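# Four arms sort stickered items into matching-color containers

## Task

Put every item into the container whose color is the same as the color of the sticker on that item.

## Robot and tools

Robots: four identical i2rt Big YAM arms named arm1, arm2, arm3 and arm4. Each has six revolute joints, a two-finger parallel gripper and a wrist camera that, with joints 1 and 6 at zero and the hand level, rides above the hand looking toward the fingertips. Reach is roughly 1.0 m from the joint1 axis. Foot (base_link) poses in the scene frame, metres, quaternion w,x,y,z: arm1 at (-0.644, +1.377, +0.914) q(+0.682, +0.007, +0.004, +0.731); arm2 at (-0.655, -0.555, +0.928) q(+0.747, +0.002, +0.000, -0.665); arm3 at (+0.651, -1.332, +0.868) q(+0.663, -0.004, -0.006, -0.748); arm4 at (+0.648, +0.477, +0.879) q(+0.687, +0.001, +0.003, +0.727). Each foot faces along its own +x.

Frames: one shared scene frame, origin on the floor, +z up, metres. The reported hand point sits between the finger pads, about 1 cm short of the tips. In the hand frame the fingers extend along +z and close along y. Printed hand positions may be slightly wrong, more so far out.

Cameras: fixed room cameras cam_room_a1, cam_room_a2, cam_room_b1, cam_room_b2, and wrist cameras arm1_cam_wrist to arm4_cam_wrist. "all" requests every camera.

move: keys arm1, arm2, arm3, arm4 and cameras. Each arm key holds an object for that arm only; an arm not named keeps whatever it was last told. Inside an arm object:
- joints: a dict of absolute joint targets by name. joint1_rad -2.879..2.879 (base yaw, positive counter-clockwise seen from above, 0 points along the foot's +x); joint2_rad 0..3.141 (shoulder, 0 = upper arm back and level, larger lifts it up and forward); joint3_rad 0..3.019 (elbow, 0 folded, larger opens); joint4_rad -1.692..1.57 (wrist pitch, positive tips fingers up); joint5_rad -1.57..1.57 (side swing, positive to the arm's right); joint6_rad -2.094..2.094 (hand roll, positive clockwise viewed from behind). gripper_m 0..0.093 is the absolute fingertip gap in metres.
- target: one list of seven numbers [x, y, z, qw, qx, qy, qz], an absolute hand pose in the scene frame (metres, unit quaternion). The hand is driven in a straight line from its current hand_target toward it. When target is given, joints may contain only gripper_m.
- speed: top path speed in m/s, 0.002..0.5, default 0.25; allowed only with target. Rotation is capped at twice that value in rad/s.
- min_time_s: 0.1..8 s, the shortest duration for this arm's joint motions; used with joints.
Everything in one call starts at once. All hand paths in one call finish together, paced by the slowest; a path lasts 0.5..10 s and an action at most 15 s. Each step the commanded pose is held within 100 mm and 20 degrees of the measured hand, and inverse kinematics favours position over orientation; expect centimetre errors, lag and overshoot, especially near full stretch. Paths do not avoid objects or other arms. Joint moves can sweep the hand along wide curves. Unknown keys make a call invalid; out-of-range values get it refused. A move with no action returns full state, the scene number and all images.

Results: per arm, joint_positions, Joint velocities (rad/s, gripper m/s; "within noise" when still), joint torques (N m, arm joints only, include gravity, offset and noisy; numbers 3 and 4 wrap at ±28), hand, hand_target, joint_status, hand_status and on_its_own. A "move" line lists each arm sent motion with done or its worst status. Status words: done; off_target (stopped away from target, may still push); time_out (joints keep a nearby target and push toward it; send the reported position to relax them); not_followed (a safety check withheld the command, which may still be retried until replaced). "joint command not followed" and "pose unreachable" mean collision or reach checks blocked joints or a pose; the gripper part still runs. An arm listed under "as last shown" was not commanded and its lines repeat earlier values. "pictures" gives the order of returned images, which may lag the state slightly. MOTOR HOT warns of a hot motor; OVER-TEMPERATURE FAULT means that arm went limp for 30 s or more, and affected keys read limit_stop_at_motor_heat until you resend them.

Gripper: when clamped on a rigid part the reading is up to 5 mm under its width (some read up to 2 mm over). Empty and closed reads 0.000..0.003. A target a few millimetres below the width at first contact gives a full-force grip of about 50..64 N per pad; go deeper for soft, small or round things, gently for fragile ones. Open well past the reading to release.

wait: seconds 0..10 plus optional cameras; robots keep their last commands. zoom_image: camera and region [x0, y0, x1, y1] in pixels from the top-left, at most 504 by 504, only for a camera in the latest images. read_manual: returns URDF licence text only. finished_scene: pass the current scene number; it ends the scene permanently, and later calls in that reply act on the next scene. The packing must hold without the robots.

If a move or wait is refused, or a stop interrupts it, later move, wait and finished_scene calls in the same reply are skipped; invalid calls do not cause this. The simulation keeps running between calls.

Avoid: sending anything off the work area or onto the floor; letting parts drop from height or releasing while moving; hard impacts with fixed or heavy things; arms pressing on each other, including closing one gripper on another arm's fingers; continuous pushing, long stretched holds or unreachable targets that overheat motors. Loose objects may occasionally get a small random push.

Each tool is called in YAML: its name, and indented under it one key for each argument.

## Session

move:

Scene clock: 0.00 s.
Joint torques (N m): no reading
Motor temperatures (°C): arm1=[20 23 27 23 21 21 21] | arm2=[23 24 27 22 22 20 23] | arm3=[24 23 24 23 24 23 23] | arm4=[22 21 24 22 24 21 24]
Heat: arm1: hottest joint3_rad 27 °C; arm2: hottest joint3_rad 27 °C; arm3: hottest joint1_rad 24 °C; arm4: hottest joint3_rad 24 °C.
Joint velocities: within noise
arm1.joint_positions: joint1_rad=+0.263 joint2_rad=+0.618 joint3_rad=+1.332 joint4_rad=-1.526 joint5_rad=+0.156 joint6_rad=+0.460 gripper_m=+0.09396
arm1.joint_status: not commanded
arm1.hand: x=-0.6788 y=+1.5838 z=+1.3925 quat_wxyz=(-0.203, +0.587, -0.716, -0.320) (m; scene frame)
arm1.hand_target: x=-0.6782 y=+1.5828 z=+1.4055 quat_wxyz=(-0.208, +0.582, -0.712, -0.334) (m; scene frame)
arm1.hand_status: not commanded
arm2.joint_positions: joint1_rad=+0.198 joint2_rad=+0.629 joint3_rad=+1.395 joint4_rad=-1.573 joint5_rad=-0.167 joint6_rad=+0.724 gripper_m=+0.09396
arm2.joint_status: not commanded
arm2.hand: x=-0.5668 y=-0.7391 z=+1.4233 quat_wxyz=(-0.378, -0.757, -0.533, +0.021) (m; scene frame)
arm2.hand_target: x=-0.5674 y=-0.7376 z=+1.4323 quat_wxyz=(-0.388, -0.753, -0.531, +0.025) (m; scene frame)
arm2.hand_status: not commanded
arm3.joint_positions: joint1_rad=-0.202 joint2_rad=+0.637 joint3_rad=+1.395 joint4_rad=-1.253 joint5_rad=-0.141 joint6_rad=+0.009 gripper_m=+0.09396
arm3.joint_status: not commanded
arm3.hand: x=+0.5932 y=-1.5705 z=+1.4269 quat_wxyz=(-0.354, -0.674, -0.524, +0.381) (m; scene frame)
arm3.hand_target: x=+0.5940 y=-1.5678 z=+1.4382 quat_wxyz=(-0.361, -0.668, -0.521, +0.391) (m; scene frame)
arm3.hand_status: not commanded
arm4.joint_positions: joint1_rad=+0.128 joint2_rad=+0.641 joint3_rad=+1.438 joint4_rad=-1.415 joint5_rad=-0.180 joint6_rad=-0.624 gripper_m=+0.09396
arm4.joint_status: not commanded
arm4.hand: x=+0.5789 y=+0.6954 z=+1.4214 quat_wxyz=(-0.341, +0.837, -0.292, -0.314) (m; scene frame)
arm4.hand_target: x=+0.5794 y=+0.6929 z=+1.4323 quat_wxyz=(-0.351, +0.831, -0.289, -0.319) (m; scene frame)
arm4.hand_status: not commanded
pictures: arm1_cam_wrist, arm2_cam_wrist, arm3_cam_wrist, arm4_cam_wrist, cam_room_a1, cam_room_a2, cam_room_b1, cam_room_b2
Images, in order (width x height): arm1_cam_wrist 672x504, arm2_cam_wrist 672x504, arm3_cam_wrist 672x504, arm4_cam_wrist 672x504, cam_room_a1 672x504, cam_room_a2 672x504, cam_room_b1 672x504, cam_room_b2 672x504.

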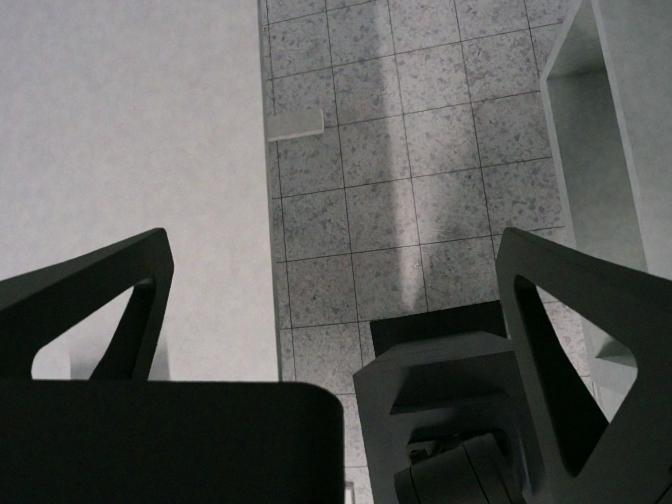

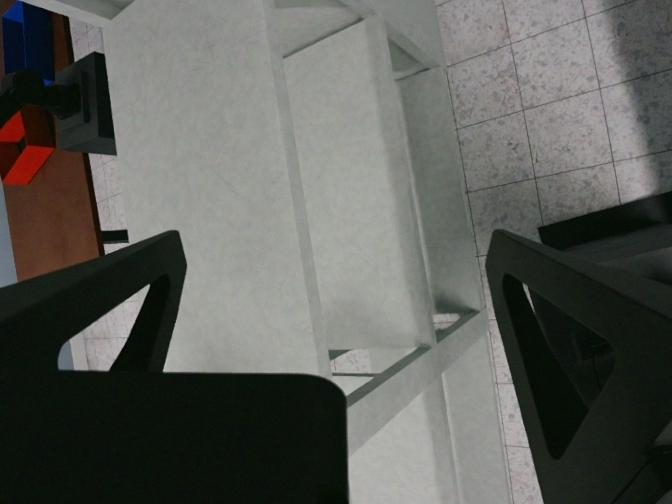

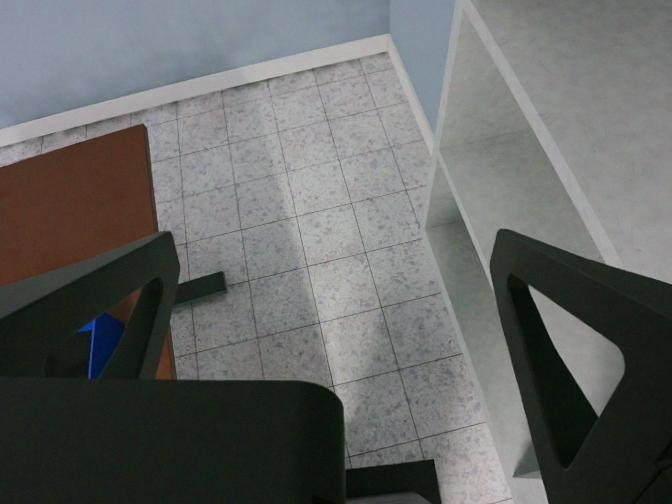

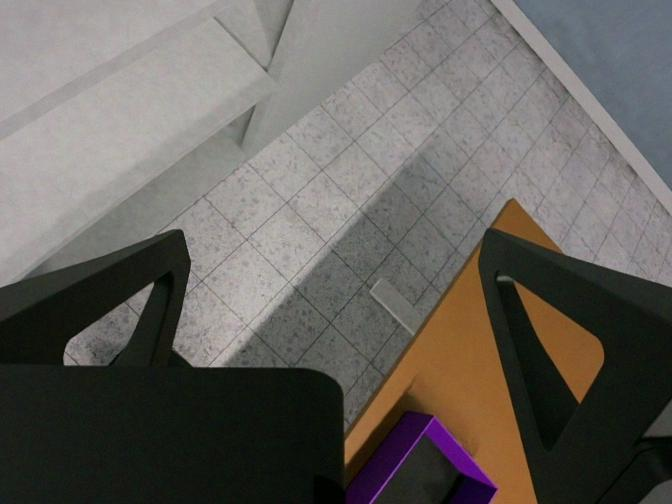

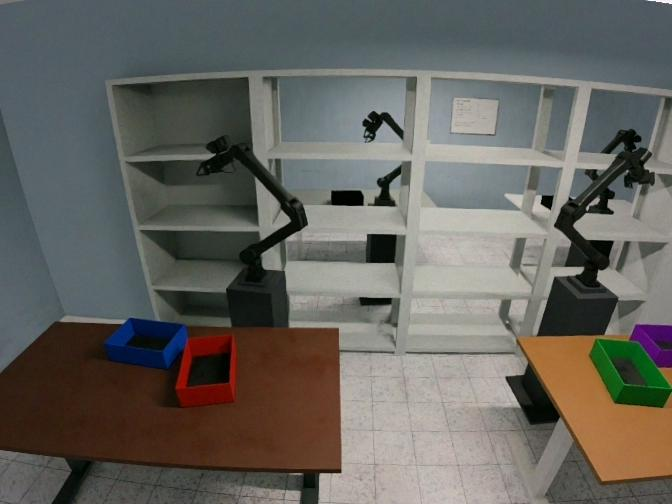

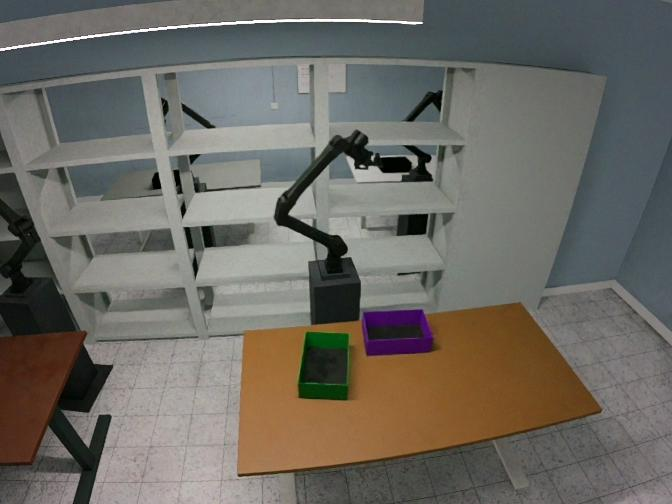

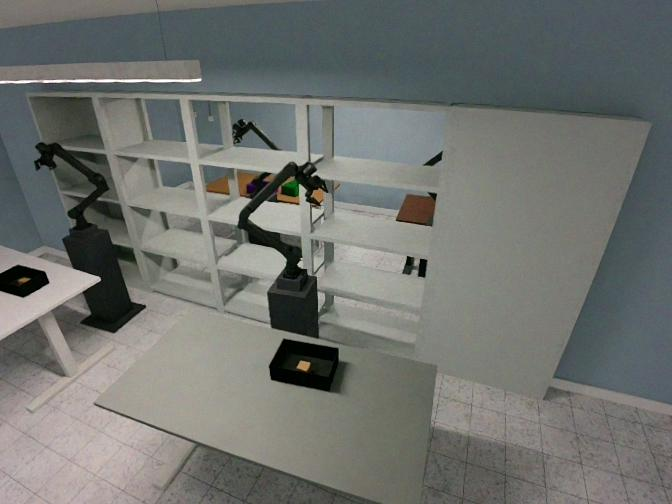

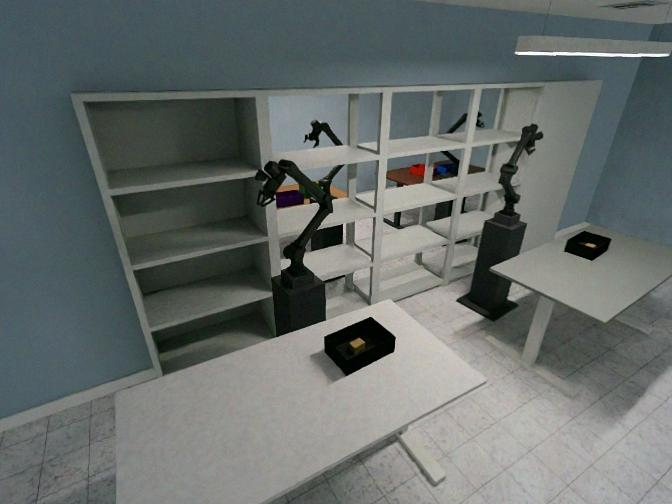

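zoom_image:
  camera: "cam_room_b1"
  region: [265, 330, 345, 390]

zoom_image:
  camera: "cam_room_b2"
  region: [320, 315, 400, 375]

zoom_image:
  camera: "cam_room_b1"
  region: [0, 255, 60, 300]

zoom_image:
  camera: "cam_room_b2"
  region: [560, 225, 620, 270]

move:
  arm1: {"joints":{"joint1_rad":1.5,"joint2_rad":0.65,"joint3_rad":1.36,"joint4_rad":-1.45,"joint5_rad":0,"joint6_rad":0},"min_time_s":3}
  arm2: {"joints":{"joint1_rad":-1.69,"joint2_rad":0.65,"joint3_rad":1.36,"joint4_rad":-1.45,"joint5_rad":0,"joint6_rad":0},"min_time_s":3}
  arm3: {"joints":{"joint1_rad":1.69,"joint2_rad":0.65,"joint3_rad":1.36,"joint4_rad":-1.45,"joint5_rad":0,"joint6_rad":0},"min_time_s":3}
  arm4: {"joints":{"joint1_rad":-1.62,"joint2_rad":0.65,"joint3_rad":1.36,"joint4_rad":-1.45,"joint5_rad":0,"joint6_rad":0},"min_time_s":3}
  cameras: ["arm1_cam_wrist","arm2_cam_wrist","arm3_cam_wrist","arm4_cam_wrist"]

Scaled by 6.300.

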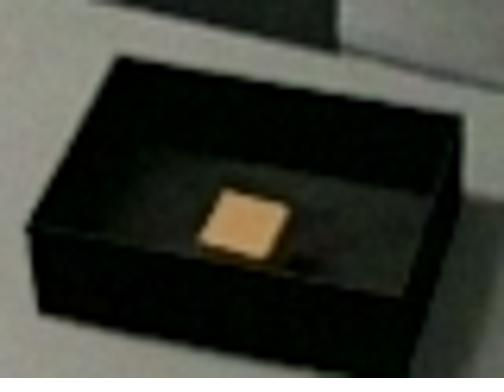

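Scaled by 6.300.

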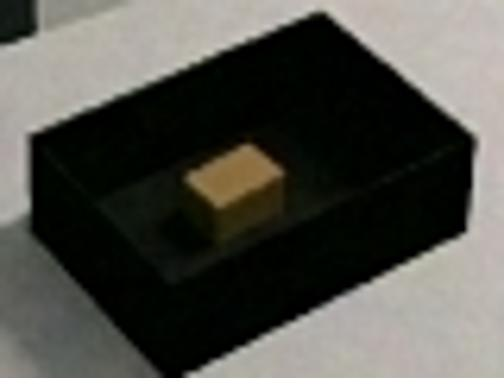

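Scaled by 8.400.

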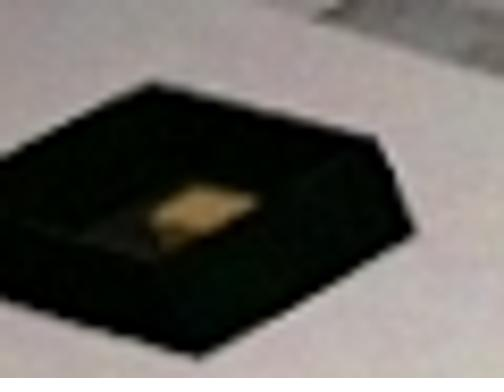

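Scaled by 8.400.

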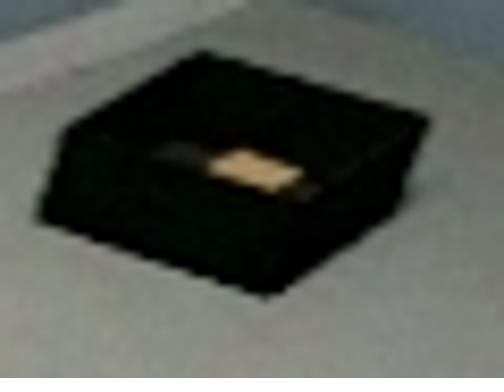

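Scene clock: 15.70 s.
Joint torques (N m): arm1=[-1.08 4.48 11.88 2.28 0 -0.03] | arm2=[0.32 1.14 8.34 3.08 0.12 -0.08] | arm3=[1.9 2.02 7.46 1.18 0.13 -0.12] | arm4=[0.79 2.14 7.45 0.8 0.18 0.18]
Motor temperatures (°C): arm1=[20 23 30 23 21 21 21] | arm2=[23 24 28 22 22 20 23] | arm3=[24 23 24 23 24 23 23] | arm4=[22 21 26 22 24 21 24]
Heat: arm1: hottest joint3_rad 30 °C; arm2: hottest joint3_rad 28 °C; arm3: hottest joint1_rad 24 °C; arm4: hottest joint3_rad 26 °C.
move: arm1 done; arm2 done; arm3 done; arm4 done
Joint velocities: within noise
arm1.joint_positions: joint1_rad=+1.492 joint2_rad=+0.639 joint3_rad=+1.332 joint4_rad=-1.469 joint5_rad=+0.002 joint6_rad=+0.008 gripper_m=+0.09397
arm1.joint_status: all done
arm1.hand: x=-0.8653 y=+1.3790 z=+1.3989 quat_wxyz=(-0.002, +0.919, -0.008, -0.394) (m; scene frame)
arm1.hand_target: x=-0.8702 y=+1.3769 z=+1.4131 quat_wxyz=(-0.002, +0.912, +0.000, -0.411) (m; scene frame)
arm1.hand_status: not commanded
arm2.joint_positions: joint1_rad=-1.686 joint2_rad=+0.639 joint3_rad=+1.373 joint4_rad=-1.470 joint5_rad=-0.003 joint6_rad=+0.015 gripper_m=+0.09397
arm2.joint_status: all done
arm2.hand: x=-0.8818 y=-0.5574 z=+1.4280 quat_wxyz=(-0.003, -0.914, +0.005, +0.405) (m; scene frame)
arm2.hand_target: x=-0.8903 y=-0.5558 z=+1.4231 quat_wxyz=(+0.002, -0.915, +0.000, +0.403) (m; scene frame)
arm2.hand_status: not commanded
arm3.joint_positions: joint1_rad=+1.679 joint2_rad=+0.641 joint3_rad=+1.367 joint4_rad=-1.443 joint5_rad=-0.003 joint6_rad=+0.007 gripper_m=+0.09397
arm3.joint_status: all done
arm3.hand: x=+0.8820 y=-1.3275 z=+1.3696 quat_wxyz=(-0.415, -0.005, -0.910, +0.006) (m; scene frame)
arm3.hand_target: x=+0.8846 y=-1.3256 z=+1.3631 quat_wxyz=(-0.404, +0.002, -0.915, +0.007) (m; scene frame)
arm3.hand_status: not commanded
arm4.joint_positions: joint1_rad=-1.617 joint2_rad=+0.641 joint3_rad=+1.362 joint4_rad=-1.438 joint5_rad=-0.003 joint6_rad=-0.014 gripper_m=+0.09397
arm4.joint_status: all done
arm4.hand: x=+0.8830 y=+0.4814 z=+1.3785 quat_wxyz=(-0.412, +0.012, -0.911, +0.001) (m; scene frame)
arm4.hand_target: x=+0.8845 y=+0.4803 z=+1.3735 quat_wxyz=(-0.401, +0.004, -0.916, +0.000) (m; scene frame)
arm4.hand_status: not commanded
pictures: arm1_cam_wrist, arm2_cam_wrist, arm3_cam_wrist, arm4_cam_wrist
Images, in order (width x height): arm1_cam_wrist 672x504, arm2_cam_wrist 672x504, arm3_cam_wrist 672x504, arm4_cam_wrist 672x504.

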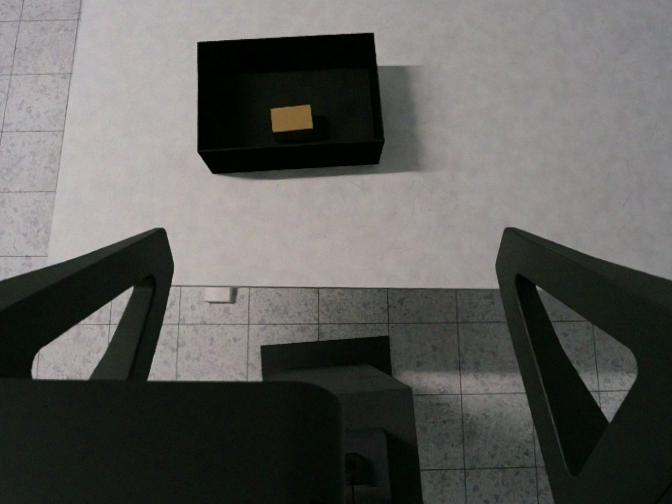

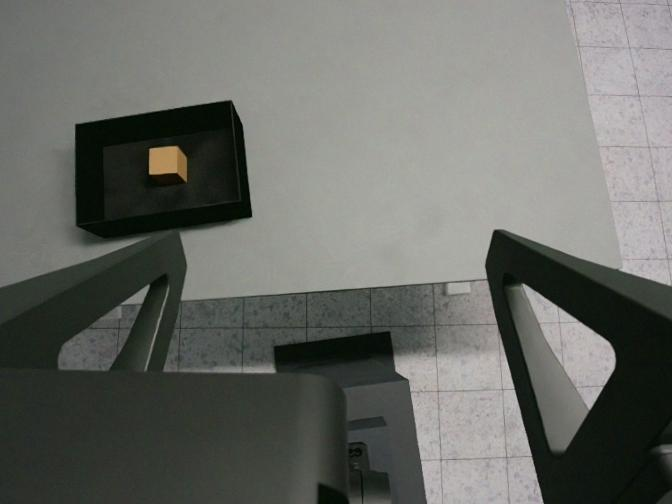

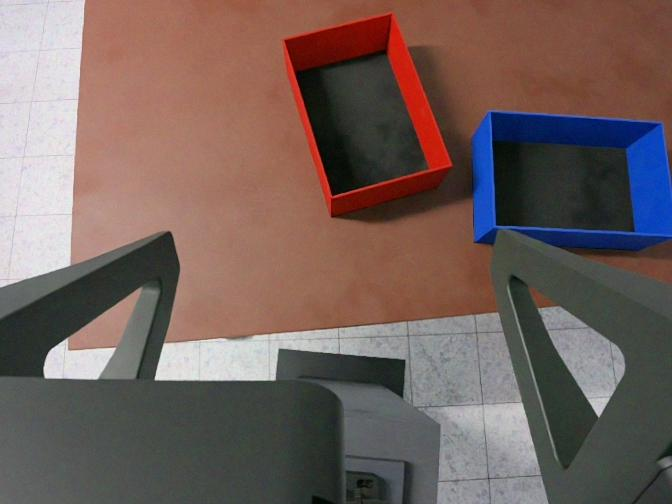

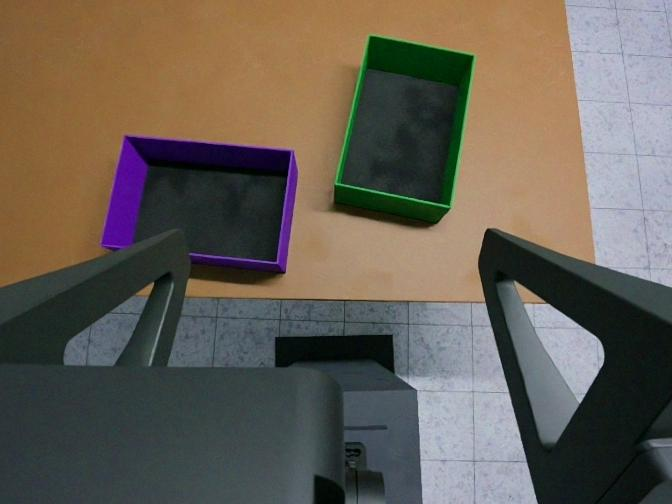

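move:
  arm1: {"target":[-1.16,1.305,0.955,-0.0124,-0.9579,-0.0418,0.2837]}
  arm2: {"target":[-1.128,-0.88,0.955,-0.0493,-0.9442,-0.1665,0.2797]}
  cameras: ["arm1_cam_wrist","arm2_cam_wrist"]

Scene clock: 35.57 s.
Joint torques (N m): arm1=[-0.91 -9.88 12.7 1.76 0 0.05] | arm2=[1.49 -14.97 12.72 2.44 -0.01 -0.03] | arm3=[2.02 1.96 7.47 1.22 0.14 -0.12] | arm4=[0.5 1.73 7.43 0.84 0.19 0.17]
Motor temperatures (°C): arm1=[20 23 32 23 21 21 21] | arm2=[23 24 29 22 22 20 23] | arm3=[24 23 25 23 24 23 23] | arm4=[22 21 26 22 24 21 24]
Heat: arm1: hottest joint3_rad 32 °C; arm2: hottest joint3_rad 29 °C; arm3: hottest joint3_rad 25 °C; arm4: hottest joint3_rad 26 °C.
move: arm1 off_target; arm2 off_target
Joint velocities: within noise
arm1.joint_positions: joint1_rad=+1.641 joint2_rad=+1.625 joint3_rad=+0.822 joint4_rad=-0.275 joint5_rad=+0.031 joint6_rad=+0.051 gripper_m=+0.09397
arm1.joint_status: not commanded
arm1.hand: x=-1.1325 y=+1.3150 z=+0.9335 quat_wxyz=(+0.006, +0.967, +0.039, -0.252) (m; scene frame)
arm1.hand_target: x=-1.1582 y=+1.3051 z=+0.9560 quat_wxyz=(+0.013, +0.958, +0.042, -0.284) (m; scene frame)
arm1.hand_status: off_target (0.036 m and 3.8 deg from the pose sent, 0.538 m and 14.7 deg at the start)
arm2.joint_positions: joint1_rad=-1.043 joint2_rad=+1.732 joint3_rad=+0.975 joint4_rad=-0.305 joint5_rad=+0.165 joint6_rad=+0.267 gripper_m=+0.09397
arm2.joint_status: not commanded
arm2.hand: x=-1.1098 y=-0.8607 z=+0.9427 quat_wxyz=(-0.037, -0.952, -0.161, +0.259) (m; scene frame)
arm2.hand_target: x=-1.1267 y=-0.8793 z=+0.9557 quat_wxyz=(-0.049, -0.944, -0.167, +0.280) (m; scene frame)
arm2.hand_status: off_target (0.029 m and 2.9 deg from the pose sent, 0.623 m and 25.1 deg at the start)
arm3, arm4: as last shown
pictures: arm1_cam_wrist, arm2_cam_wrist
Images, in order (width x height): arm1_cam_wrist 672x504, arm2_cam_wrist 672x504.

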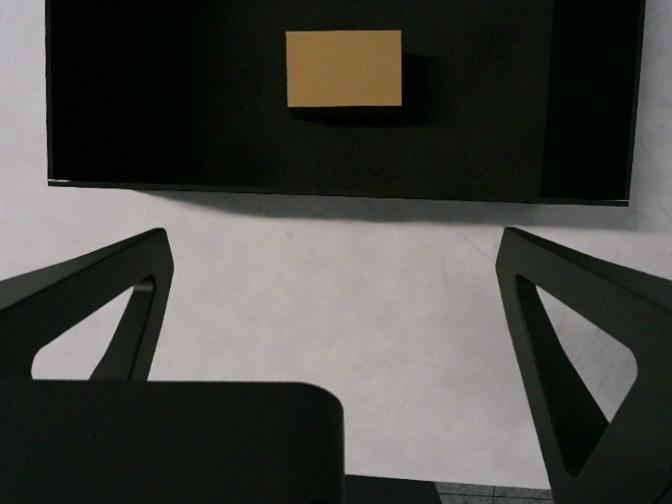

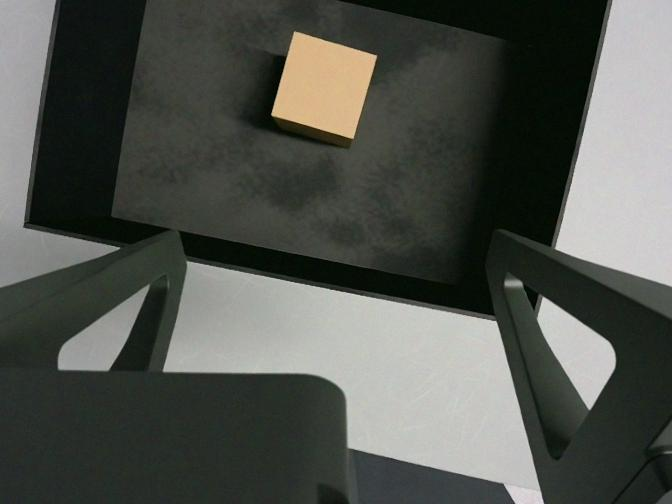

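move:
  arm1: {"target":[-1.204,1.307,0.825,-0.0124,-0.9579,-0.0418,0.2837],"speed":0.2}
  arm2: {"target":[-1.170,-0.904,0.832,-0.0050,-0.9587,-0.0167,0.2840],"speed":0.2}
  cameras: ["arm1_cam_wrist","arm2_cam_wrist"]

Scene clock: 46.07 s.
Joint torques (N m): arm1=[-2.84 -12.57 9.33 1.78 -0.05 -0.08] | arm2=[1.61 -18.14 10.71 2.1 0.49 0.22] | arm3=[2.02 1.9 7.43 1.2 0.13 -0.12] | arm4=[0.21 2.32 7.49 0.69 0.17 0.18]
Motor temperatures (°C): arm1=[20 24 33 23 21 21 21] | arm2=[23 24 30 22 22 20 23] | arm3=[24 23 25 23 24 23 23] | arm4=[22 21 27 22 24 21 24]
Heat: arm1: hottest joint3_rad 33 °C; arm2: hottest joint3_rad 30 °C; arm3: hottest joint3_rad 25 °C; arm4: hottest joint3_rad 27 °C.
move: arm1 off_target; arm2 off_target
Joint velocities: within noise
arm1.joint_positions: joint1_rad=+1.641 joint2_rad=+2.000 joint3_rad=+0.912 joint4_rad=+0.029 joint5_rad=+0.023 joint6_rad=+0.049 gripper_m=+0.09397
arm1.joint_status: not commanded
arm1.hand: x=-1.1805 y=+1.3074 z=+0.8141 quat_wxyz=(+0.011, +0.965, +0.041, -0.260) (m; scene frame)
arm1.hand_target: x=-1.2032 y=+1.3071 z=+0.8259 quat_wxyz=(+0.012, +0.958, +0.042, -0.284) (m; scene frame)
arm1.hand_status: off_target (0.026 m and 2.8 deg from the pose sent, 0.130 m and 3.8 deg at the start)
arm2.joint_positions: joint1_rad=-1.008 joint2_rad=+2.089 joint3_rad=+1.158 joint4_rad=-0.191 joint5_rad=+0.332 joint6_rad=+0.557 gripper_m=+0.09397
arm2.joint_status: not commanded
arm2.hand: x=-1.1572 y=-0.8875 z=+0.8305 quat_wxyz=(+0.006, -0.962, -0.023, +0.271) (m; scene frame)
arm2.hand_target: x=-1.1692 y=-0.9035 z=+0.8325 quat_wxyz=(-0.005, -0.959, -0.017, +0.284) (m; scene frame)
arm2.hand_status: off_target (0.021 m and 2.1 deg from the pose sent, 0.133 m and 17.2 deg at the start)
arm3, arm4: as last shown
pictures: arm1_cam_wrist, arm2_cam_wrist
Images, in order (width x height): arm1_cam_wrist 672x504, arm2_cam_wrist 672x504.

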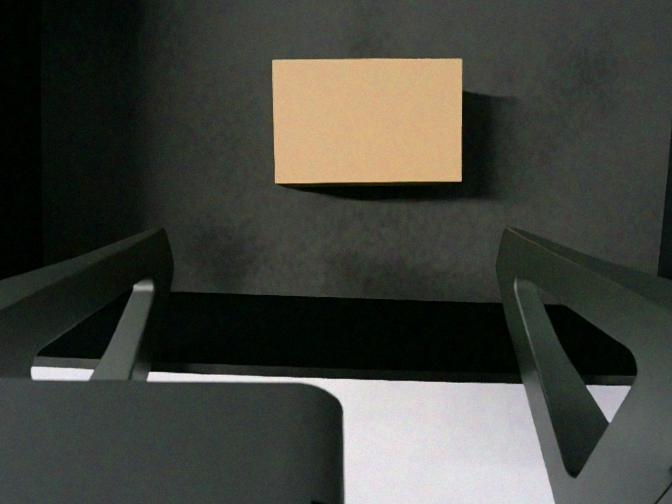

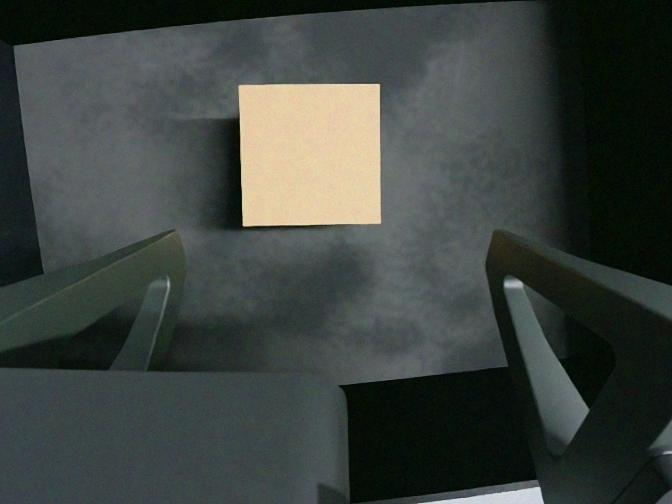

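move:
  arm1: {"target":[-1.244,1.322,0.75,-0.0124,-0.9579,-0.0418,0.2837],"speed":0.12}
  arm2: {"target":[-1.205,-0.914,0.75,-0.0050,-0.9587,-0.0167,0.2840],"speed":0.12}
  cameras: ["arm1_cam_wrist","arm2_cam_wrist"]

Scene clock: 58.57 s.
Joint torques (N m): arm1=[-2.14 -13.92 7.86 1.78 -0.05 -0.05] | arm2=[0.03 -19.37 9.96 2.3 0.14 -0.02] | arm3=[1.85 1.9 7.47 1.2 0.13 -0.11] | arm4=[0.79 1.85 7.42 0.85 0.19 0.19]
Motor temperatures (°C): arm1=[20 24 32 23 21 21 21] | arm2=[23 25 31 22 22 20 23] | arm3=[24 23 25 23 24 23 23] | arm4=[22 21 27 22 24 21 24]
Heat: arm1: hottest joint3_rad 32 °C; arm2: hottest joint3_rad 31 °C; arm3: hottest joint3_rad 25 °C; arm4: hottest joint3_rad 27 °C.
move: arm1 off_target; arm2 off_target
Joint velocities: within noise
arm1.joint_positions: joint1_rad=+1.605 joint2_rad=+2.228 joint3_rad=+1.068 joint4_rad=+0.122 joint5_rad=+0.002 joint6_rad=+0.018 gripper_m=+0.09397
arm1.joint_status: not commanded
arm1.hand: x=-1.2286 y=+1.3184 z=+0.7476 quat_wxyz=(+0.013, +0.962, +0.041, -0.270) (m; scene frame)
arm1.hand_target: x=-1.2436 y=+1.3222 z=+0.7505 quat_wxyz=(+0.012, +0.958, +0.042, -0.284) (m; scene frame)
arm1.hand_status: off_target (0.016 m and 1.6 deg from the pose sent, 0.091 m and 2.8 deg at the start)
arm2.joint_positions: joint1_rad=-1.015 joint2_rad=+2.309 joint3_rad=+1.306 joint4_rad=-0.107 joint5_rad=+0.329 joint6_rad=+0.557 gripper_m=+0.09397
arm2.joint_status: not commanded
arm2.hand: x=-1.1891 y=-0.9083 z=+0.7548 quat_wxyz=(+0.002, -0.961, -0.019, +0.275) (m; scene frame)
arm2.hand_target: x=-1.2042 y=-0.9134 z=+0.7505 quat_wxyz=(-0.005, -0.959, -0.017, +0.284) (m; scene frame)
arm2.hand_status: off_target (0.018 m and 1.4 deg from the pose sent, 0.097 m and 2.1 deg at the start)
arm3, arm4: as last shown
pictures: arm1_cam_wrist, arm2_cam_wrist
Images, in order (width x height): arm1_cam_wrist 672x504, arm2_cam_wrist 672x504.

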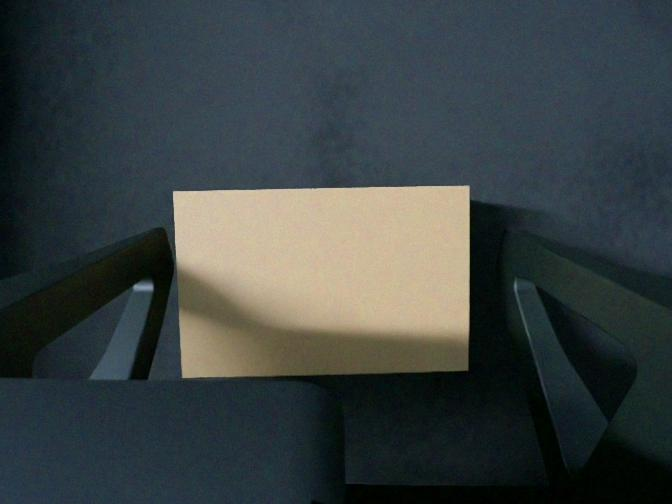

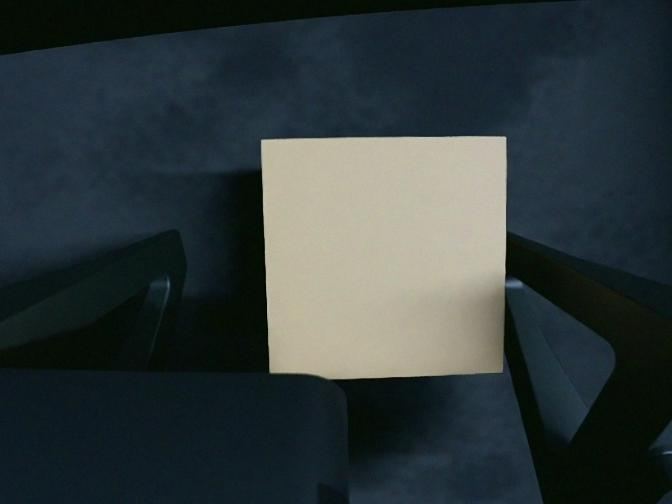

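move:
  arm1: {"joints":{"gripper_m":0.06}}
  arm2: {"joints":{"gripper_m":0.047}}
  cameras: ["arm1_cam_wrist","arm2_cam_wrist"]

move:
  arm1: {"target":[-1.20,1.31,0.88,-0.0124,-0.9579,-0.0418,0.2837],"speed":0.15}
  arm2: {"target":[-1.16,-0.89,0.88,-0.0050,-0.9587,-0.0167,0.2840],"speed":0.15}
  cameras: ["arm1_cam_wrist","arm2_cam_wrist"]

Scene clock: 66.10 s.
Joint torques (N m): arm1=[-2.9 -13.63 7.65 1.74 -0.06 -0.11] | arm2=[0.09 -19.55 10 2.29 0.23 -0.02] | arm3=[1.96 1.9 7.49 1.24 0.14 -0.12] | arm4=[0.97 2.2 7.45 0.7 0.21 0.17]
Motor temperatures (°C): arm1=[20 24 32 23 21 21 21] | arm2=[23 25 31 22 22 20 23] | arm3=[24 23 25 23 24 23 23] | arm4=[22 21 27 22 24 21 24]
Heat: arm1: hottest joint3_rad 32 °C; arm2: hottest joint3_rad 31 °C; arm3: hottest joint3_rad 25 °C; arm4: hottest joint3_rad 27 °C.
move: arm1 off_target; arm2 off_target
Joint velocities: within noise
arm1.joint_positions: joint1_rad=+1.605 joint2_rad=+2.228 joint3_rad=+1.068 joint4_rad=+0.122 joint5_rad=+0.002 joint6_rad=+0.017 gripper_m=+0.06893
arm1.joint_status: gripper_m off_target (ended at +0.06896, target +0.06000)
arm1.hand: x=-1.2286 y=+1.3183 z=+0.7476 quat_wxyz=(+0.013, +0.962, +0.042, -0.270) (m; scene frame)
arm1.hand_target: x=-1.2436 y=+1.3222 z=+0.7505 quat_wxyz=(+0.012, +0.958, +0.042, -0.284) (m; scene frame)
arm1.hand_status: not commanded
arm2.joint_positions: joint1_rad=-1.015 joint2_rad=+2.309 joint3_rad=+1.306 joint4_rad=-0.107 joint5_rad=+0.327 joint6_rad=+0.557 gripper_m=+0.05305
arm2.joint_status: gripper_m off_target (ended at +0.05308, target +0.04700)
arm2.hand: x=-1.1892 y=-0.9082 z=+0.7547 quat_wxyz=(+0.001, -0.961, -0.019, +0.274) (m; scene frame)
arm2.hand_target: x=-1.2042 y=-0.9134 z=+0.7505 quat_wxyz=(-0.005, -0.959, -0.017, +0.284) (m; scene frame)
arm2.hand_status: not commanded
arm3, arm4: as last shown
pictures: arm1_cam_wrist, arm2_cam_wrist
Images, in order (width x height): arm1_cam_wrist 672x504, arm2_cam_wrist 672x504.

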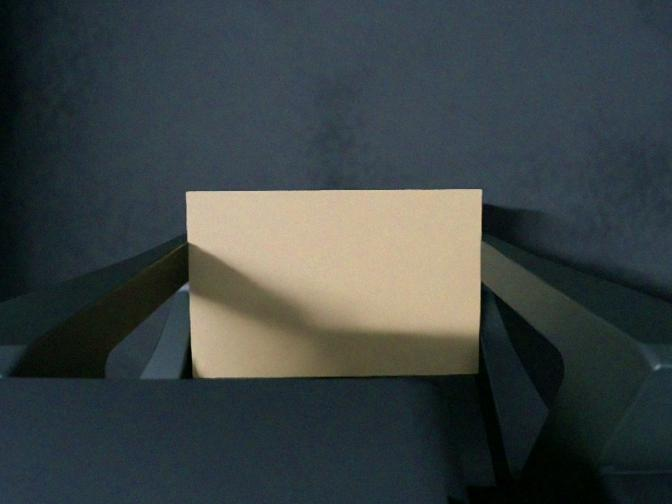

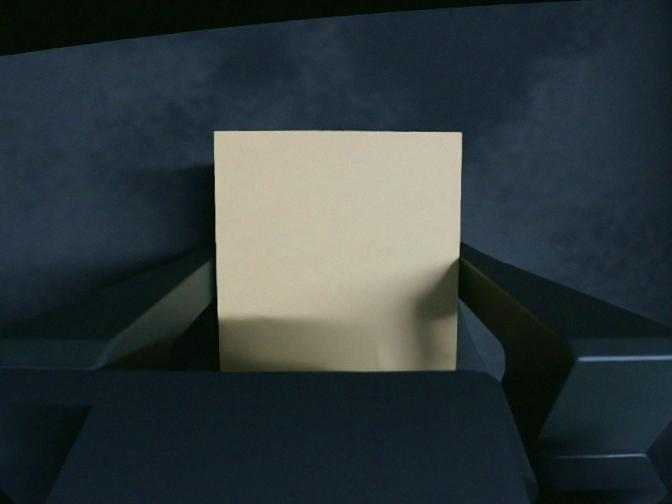

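Scene clock: 67.70 s.
Joint torques (N m): arm1=[-0.79 -13.92 7.32 0.96 0.12 0.11] | arm2=[1.32 -20.6 7.25 1.14 0.49 0.13] | arm3=[1.96 2.02 7.47 1.21 0.12 -0.11] | arm4=[0.79 1.85 7.53 0.64 0.23 0.19]
Motor temperatures (°C): arm1=[20 24 32 23 21 21 21] | arm2=[23 25 31 22 22 20 23] | arm3=[24 23 25 23 24 23 23] | arm4=[22 21 27 22 24 21 24]
Heat: arm1: hottest joint3_rad 32 °C; arm2: hottest joint3_rad 31 °C; arm3: hottest joint3_rad 25 °C; arm4: hottest joint3_rad 27 °C.
move: arm1 done; arm2 done
Joint velocities: within noise
arm1.joint_positions: joint1_rad=+1.620 joint2_rad=+1.883 joint3_rad=+0.944 joint4_rad=-0.077 joint5_rad=+0.016 joint6_rad=+0.028 gripper_m=+0.06893
arm1.joint_status: not commanded
arm1.hand: x=-1.1997 y=+1.3150 z=+0.8734 quat_wxyz=(+0.011, +0.959, +0.042, -0.281) (m; scene frame)
arm1.hand_target: x=-1.2000 y=+1.3099 z=+0.8799 quat_wxyz=(+0.012, +0.958, +0.042, -0.284) (m; scene frame)
arm1.hand_status: done (0.008 m and 0.4 deg from the pose sent, 0.136 m and 1.7 deg at the start)
arm2.joint_positions: joint1_rad=-1.015 joint2_rad=+1.997 joint3_rad=+1.160 joint4_rad=-0.238 joint5_rad=+0.329 joint6_rad=+0.557 gripper_m=+0.05305
arm2.joint_status: not commanded
arm2.hand: x=-1.1670 y=-0.8904 z=+0.8796 quat_wxyz=(-0.009, -0.957, -0.015, +0.288) (m; scene frame)
arm2.hand_target: x=-1.1602 y=-0.8900 z=+0.8800 quat_wxyz=(-0.005, -0.959, -0.017, +0.284) (m; scene frame)
arm2.hand_status: done (0.007 m and 0.7 deg from the pose sent, 0.130 m and 1.3 deg at the start)
arm3, arm4: as last shown
pictures: arm1_cam_wrist, arm2_cam_wrist
Images, in order (width x height): arm1_cam_wrist 672x504, arm2_cam_wrist 672x504.

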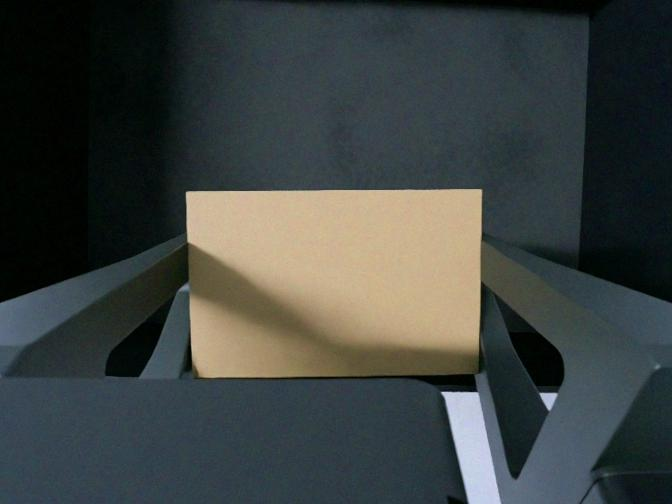

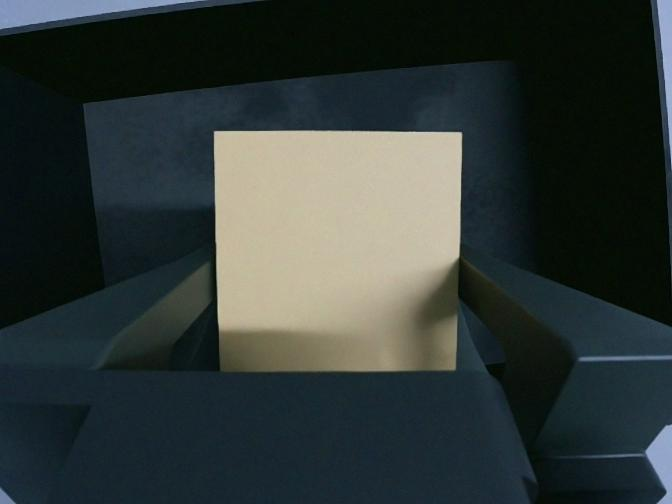

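move:
  arm1: {"joints":{"joint2_rad":0.7,"joint3_rad":1.2,"joint4_rad":-0.4,"joint5_rad":0,"joint6_rad":0},"min_time_s":3}
  arm2: {"joints":{"joint2_rad":0.7,"joint3_rad":1.2,"joint4_rad":-0.4,"joint5_rad":0,"joint6_rad":0},"min_time_s":3}
  cameras: ["cam_room_b1","cam_room_b2"]

zoom_image:
  camera: "cam_room_b1"
  region: [220, 150, 360, 270]

zoom_image:
  camera: "cam_room_b2"
  region: [240, 150, 380, 270]

zoom_image:
  camera: "cam_room_b2"
  region: [460, 120, 600, 240]

zoom_image:
  camera: "cam_room_b1"
  region: [0, 120, 140, 240]

Scene clock: 78.80 s.
Joint torques (N m): arm1=[-0.79 1.73 15.76 1.55 -0.03 -0.08] | arm2=[1.32 -1.9 15.17 2.13 -0.19 -0.07] | arm3=[2.08 2.02 7.47 1.2 0.14 -0.11] | arm4=[0.67 1.85 7.25 0.73 0.19 0.17]
Motor temperatures (°C): arm1=[20 24 32 23 21 21 22] | arm2=[23 25 30 22 22 20 23] | arm3=[24 23 26 23 24 23 23] | arm4=[22 21 27 22 24 21 24]
Heat: arm1: hottest joint3_rad 32 °C; arm2: hottest joint3_rad 30 °C; arm3: hottest joint3_rad 26 °C; arm4: hottest joint3_rad 27 °C.
move: arm1 done; arm2 done
Joint velocities: within noise
arm1.joint_positions: joint1_rad=+1.620 joint2_rad=+0.695 joint3_rad=+1.148 joint4_rad=-0.394 joint5_rad=+0.002 joint6_rad=+0.008 gripper_m=+0.06893
arm1.joint_status: all done
arm1.hand: x=-0.9974 y=+1.3336 z=+1.5263 quat_wxyz=(+0.044, +0.679, +0.038, -0.731) (m; scene frame)
arm1.hand_target: x=-0.9891 y=+1.3307 z=+1.5535 quat_wxyz=(+0.046, +0.664, +0.044, -0.745) (m; scene frame)
arm1.hand_status: not commanded
arm2.joint_positions: joint1_rad=-1.015 joint2_rad=+0.694 joint3_rad=+1.153 joint4_rad=-0.390 joint5_rad=+0.004 joint6_rad=+0.015 gripper_m=+0.05305
arm2.joint_status: all done
arm2.hand: x=-0.9420 y=-0.7833 z=+1.5381 quat_wxyz=(-0.244, -0.647, -0.220, +0.688) (m; scene frame)
arm2.hand_target: x=-0.9350 y=-0.7821 z=+1.5610 quat_wxyz=(-0.246, -0.634, -0.225, +0.698) (m; scene frame)
arm2.hand_status: not commanded
arm3, arm4: as last shown
pictures: cam_room_b1, cam_room_b2
Images, in order (width x height): cam_room_b1 672x504, cam_room_b2 672x504.

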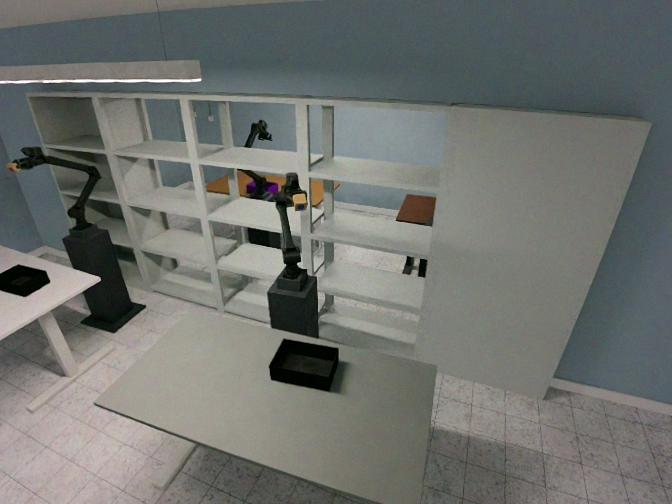

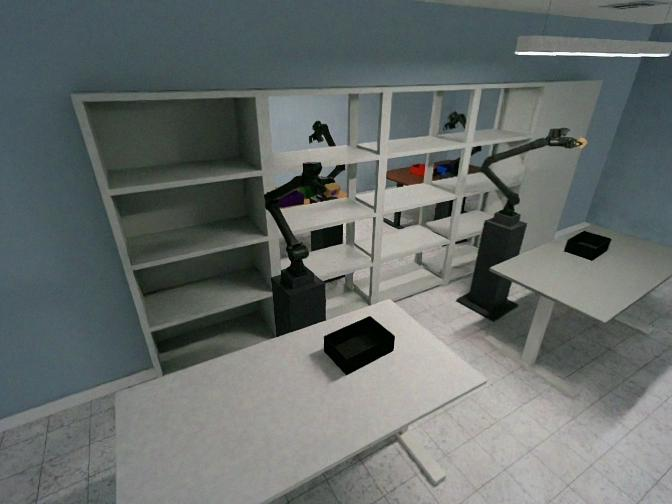

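Scaled by 3.600.

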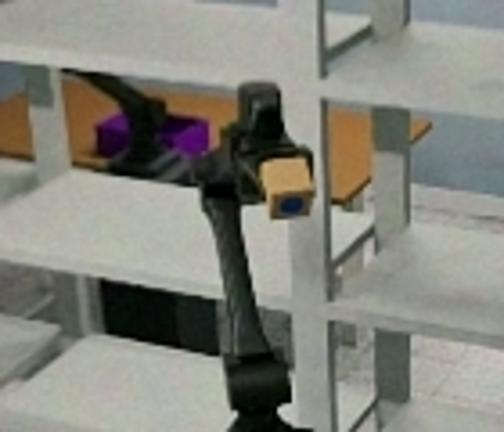

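Scaled by 3.600.

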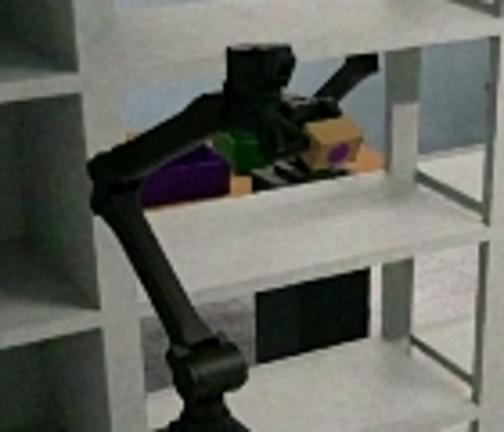

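Scaled by 3.600.

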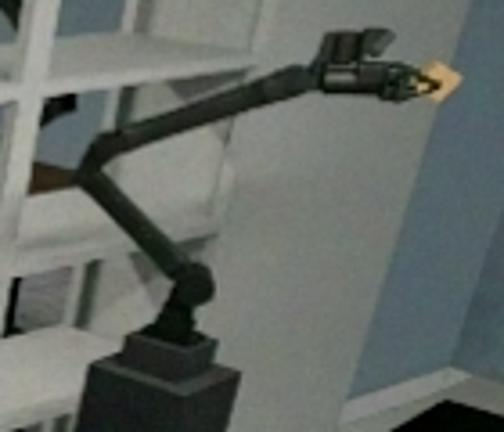

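Scaled by 3.600.

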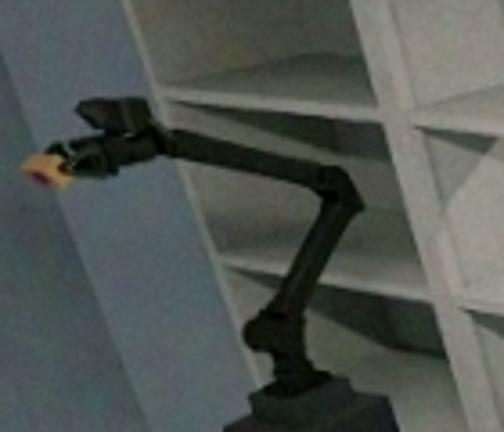

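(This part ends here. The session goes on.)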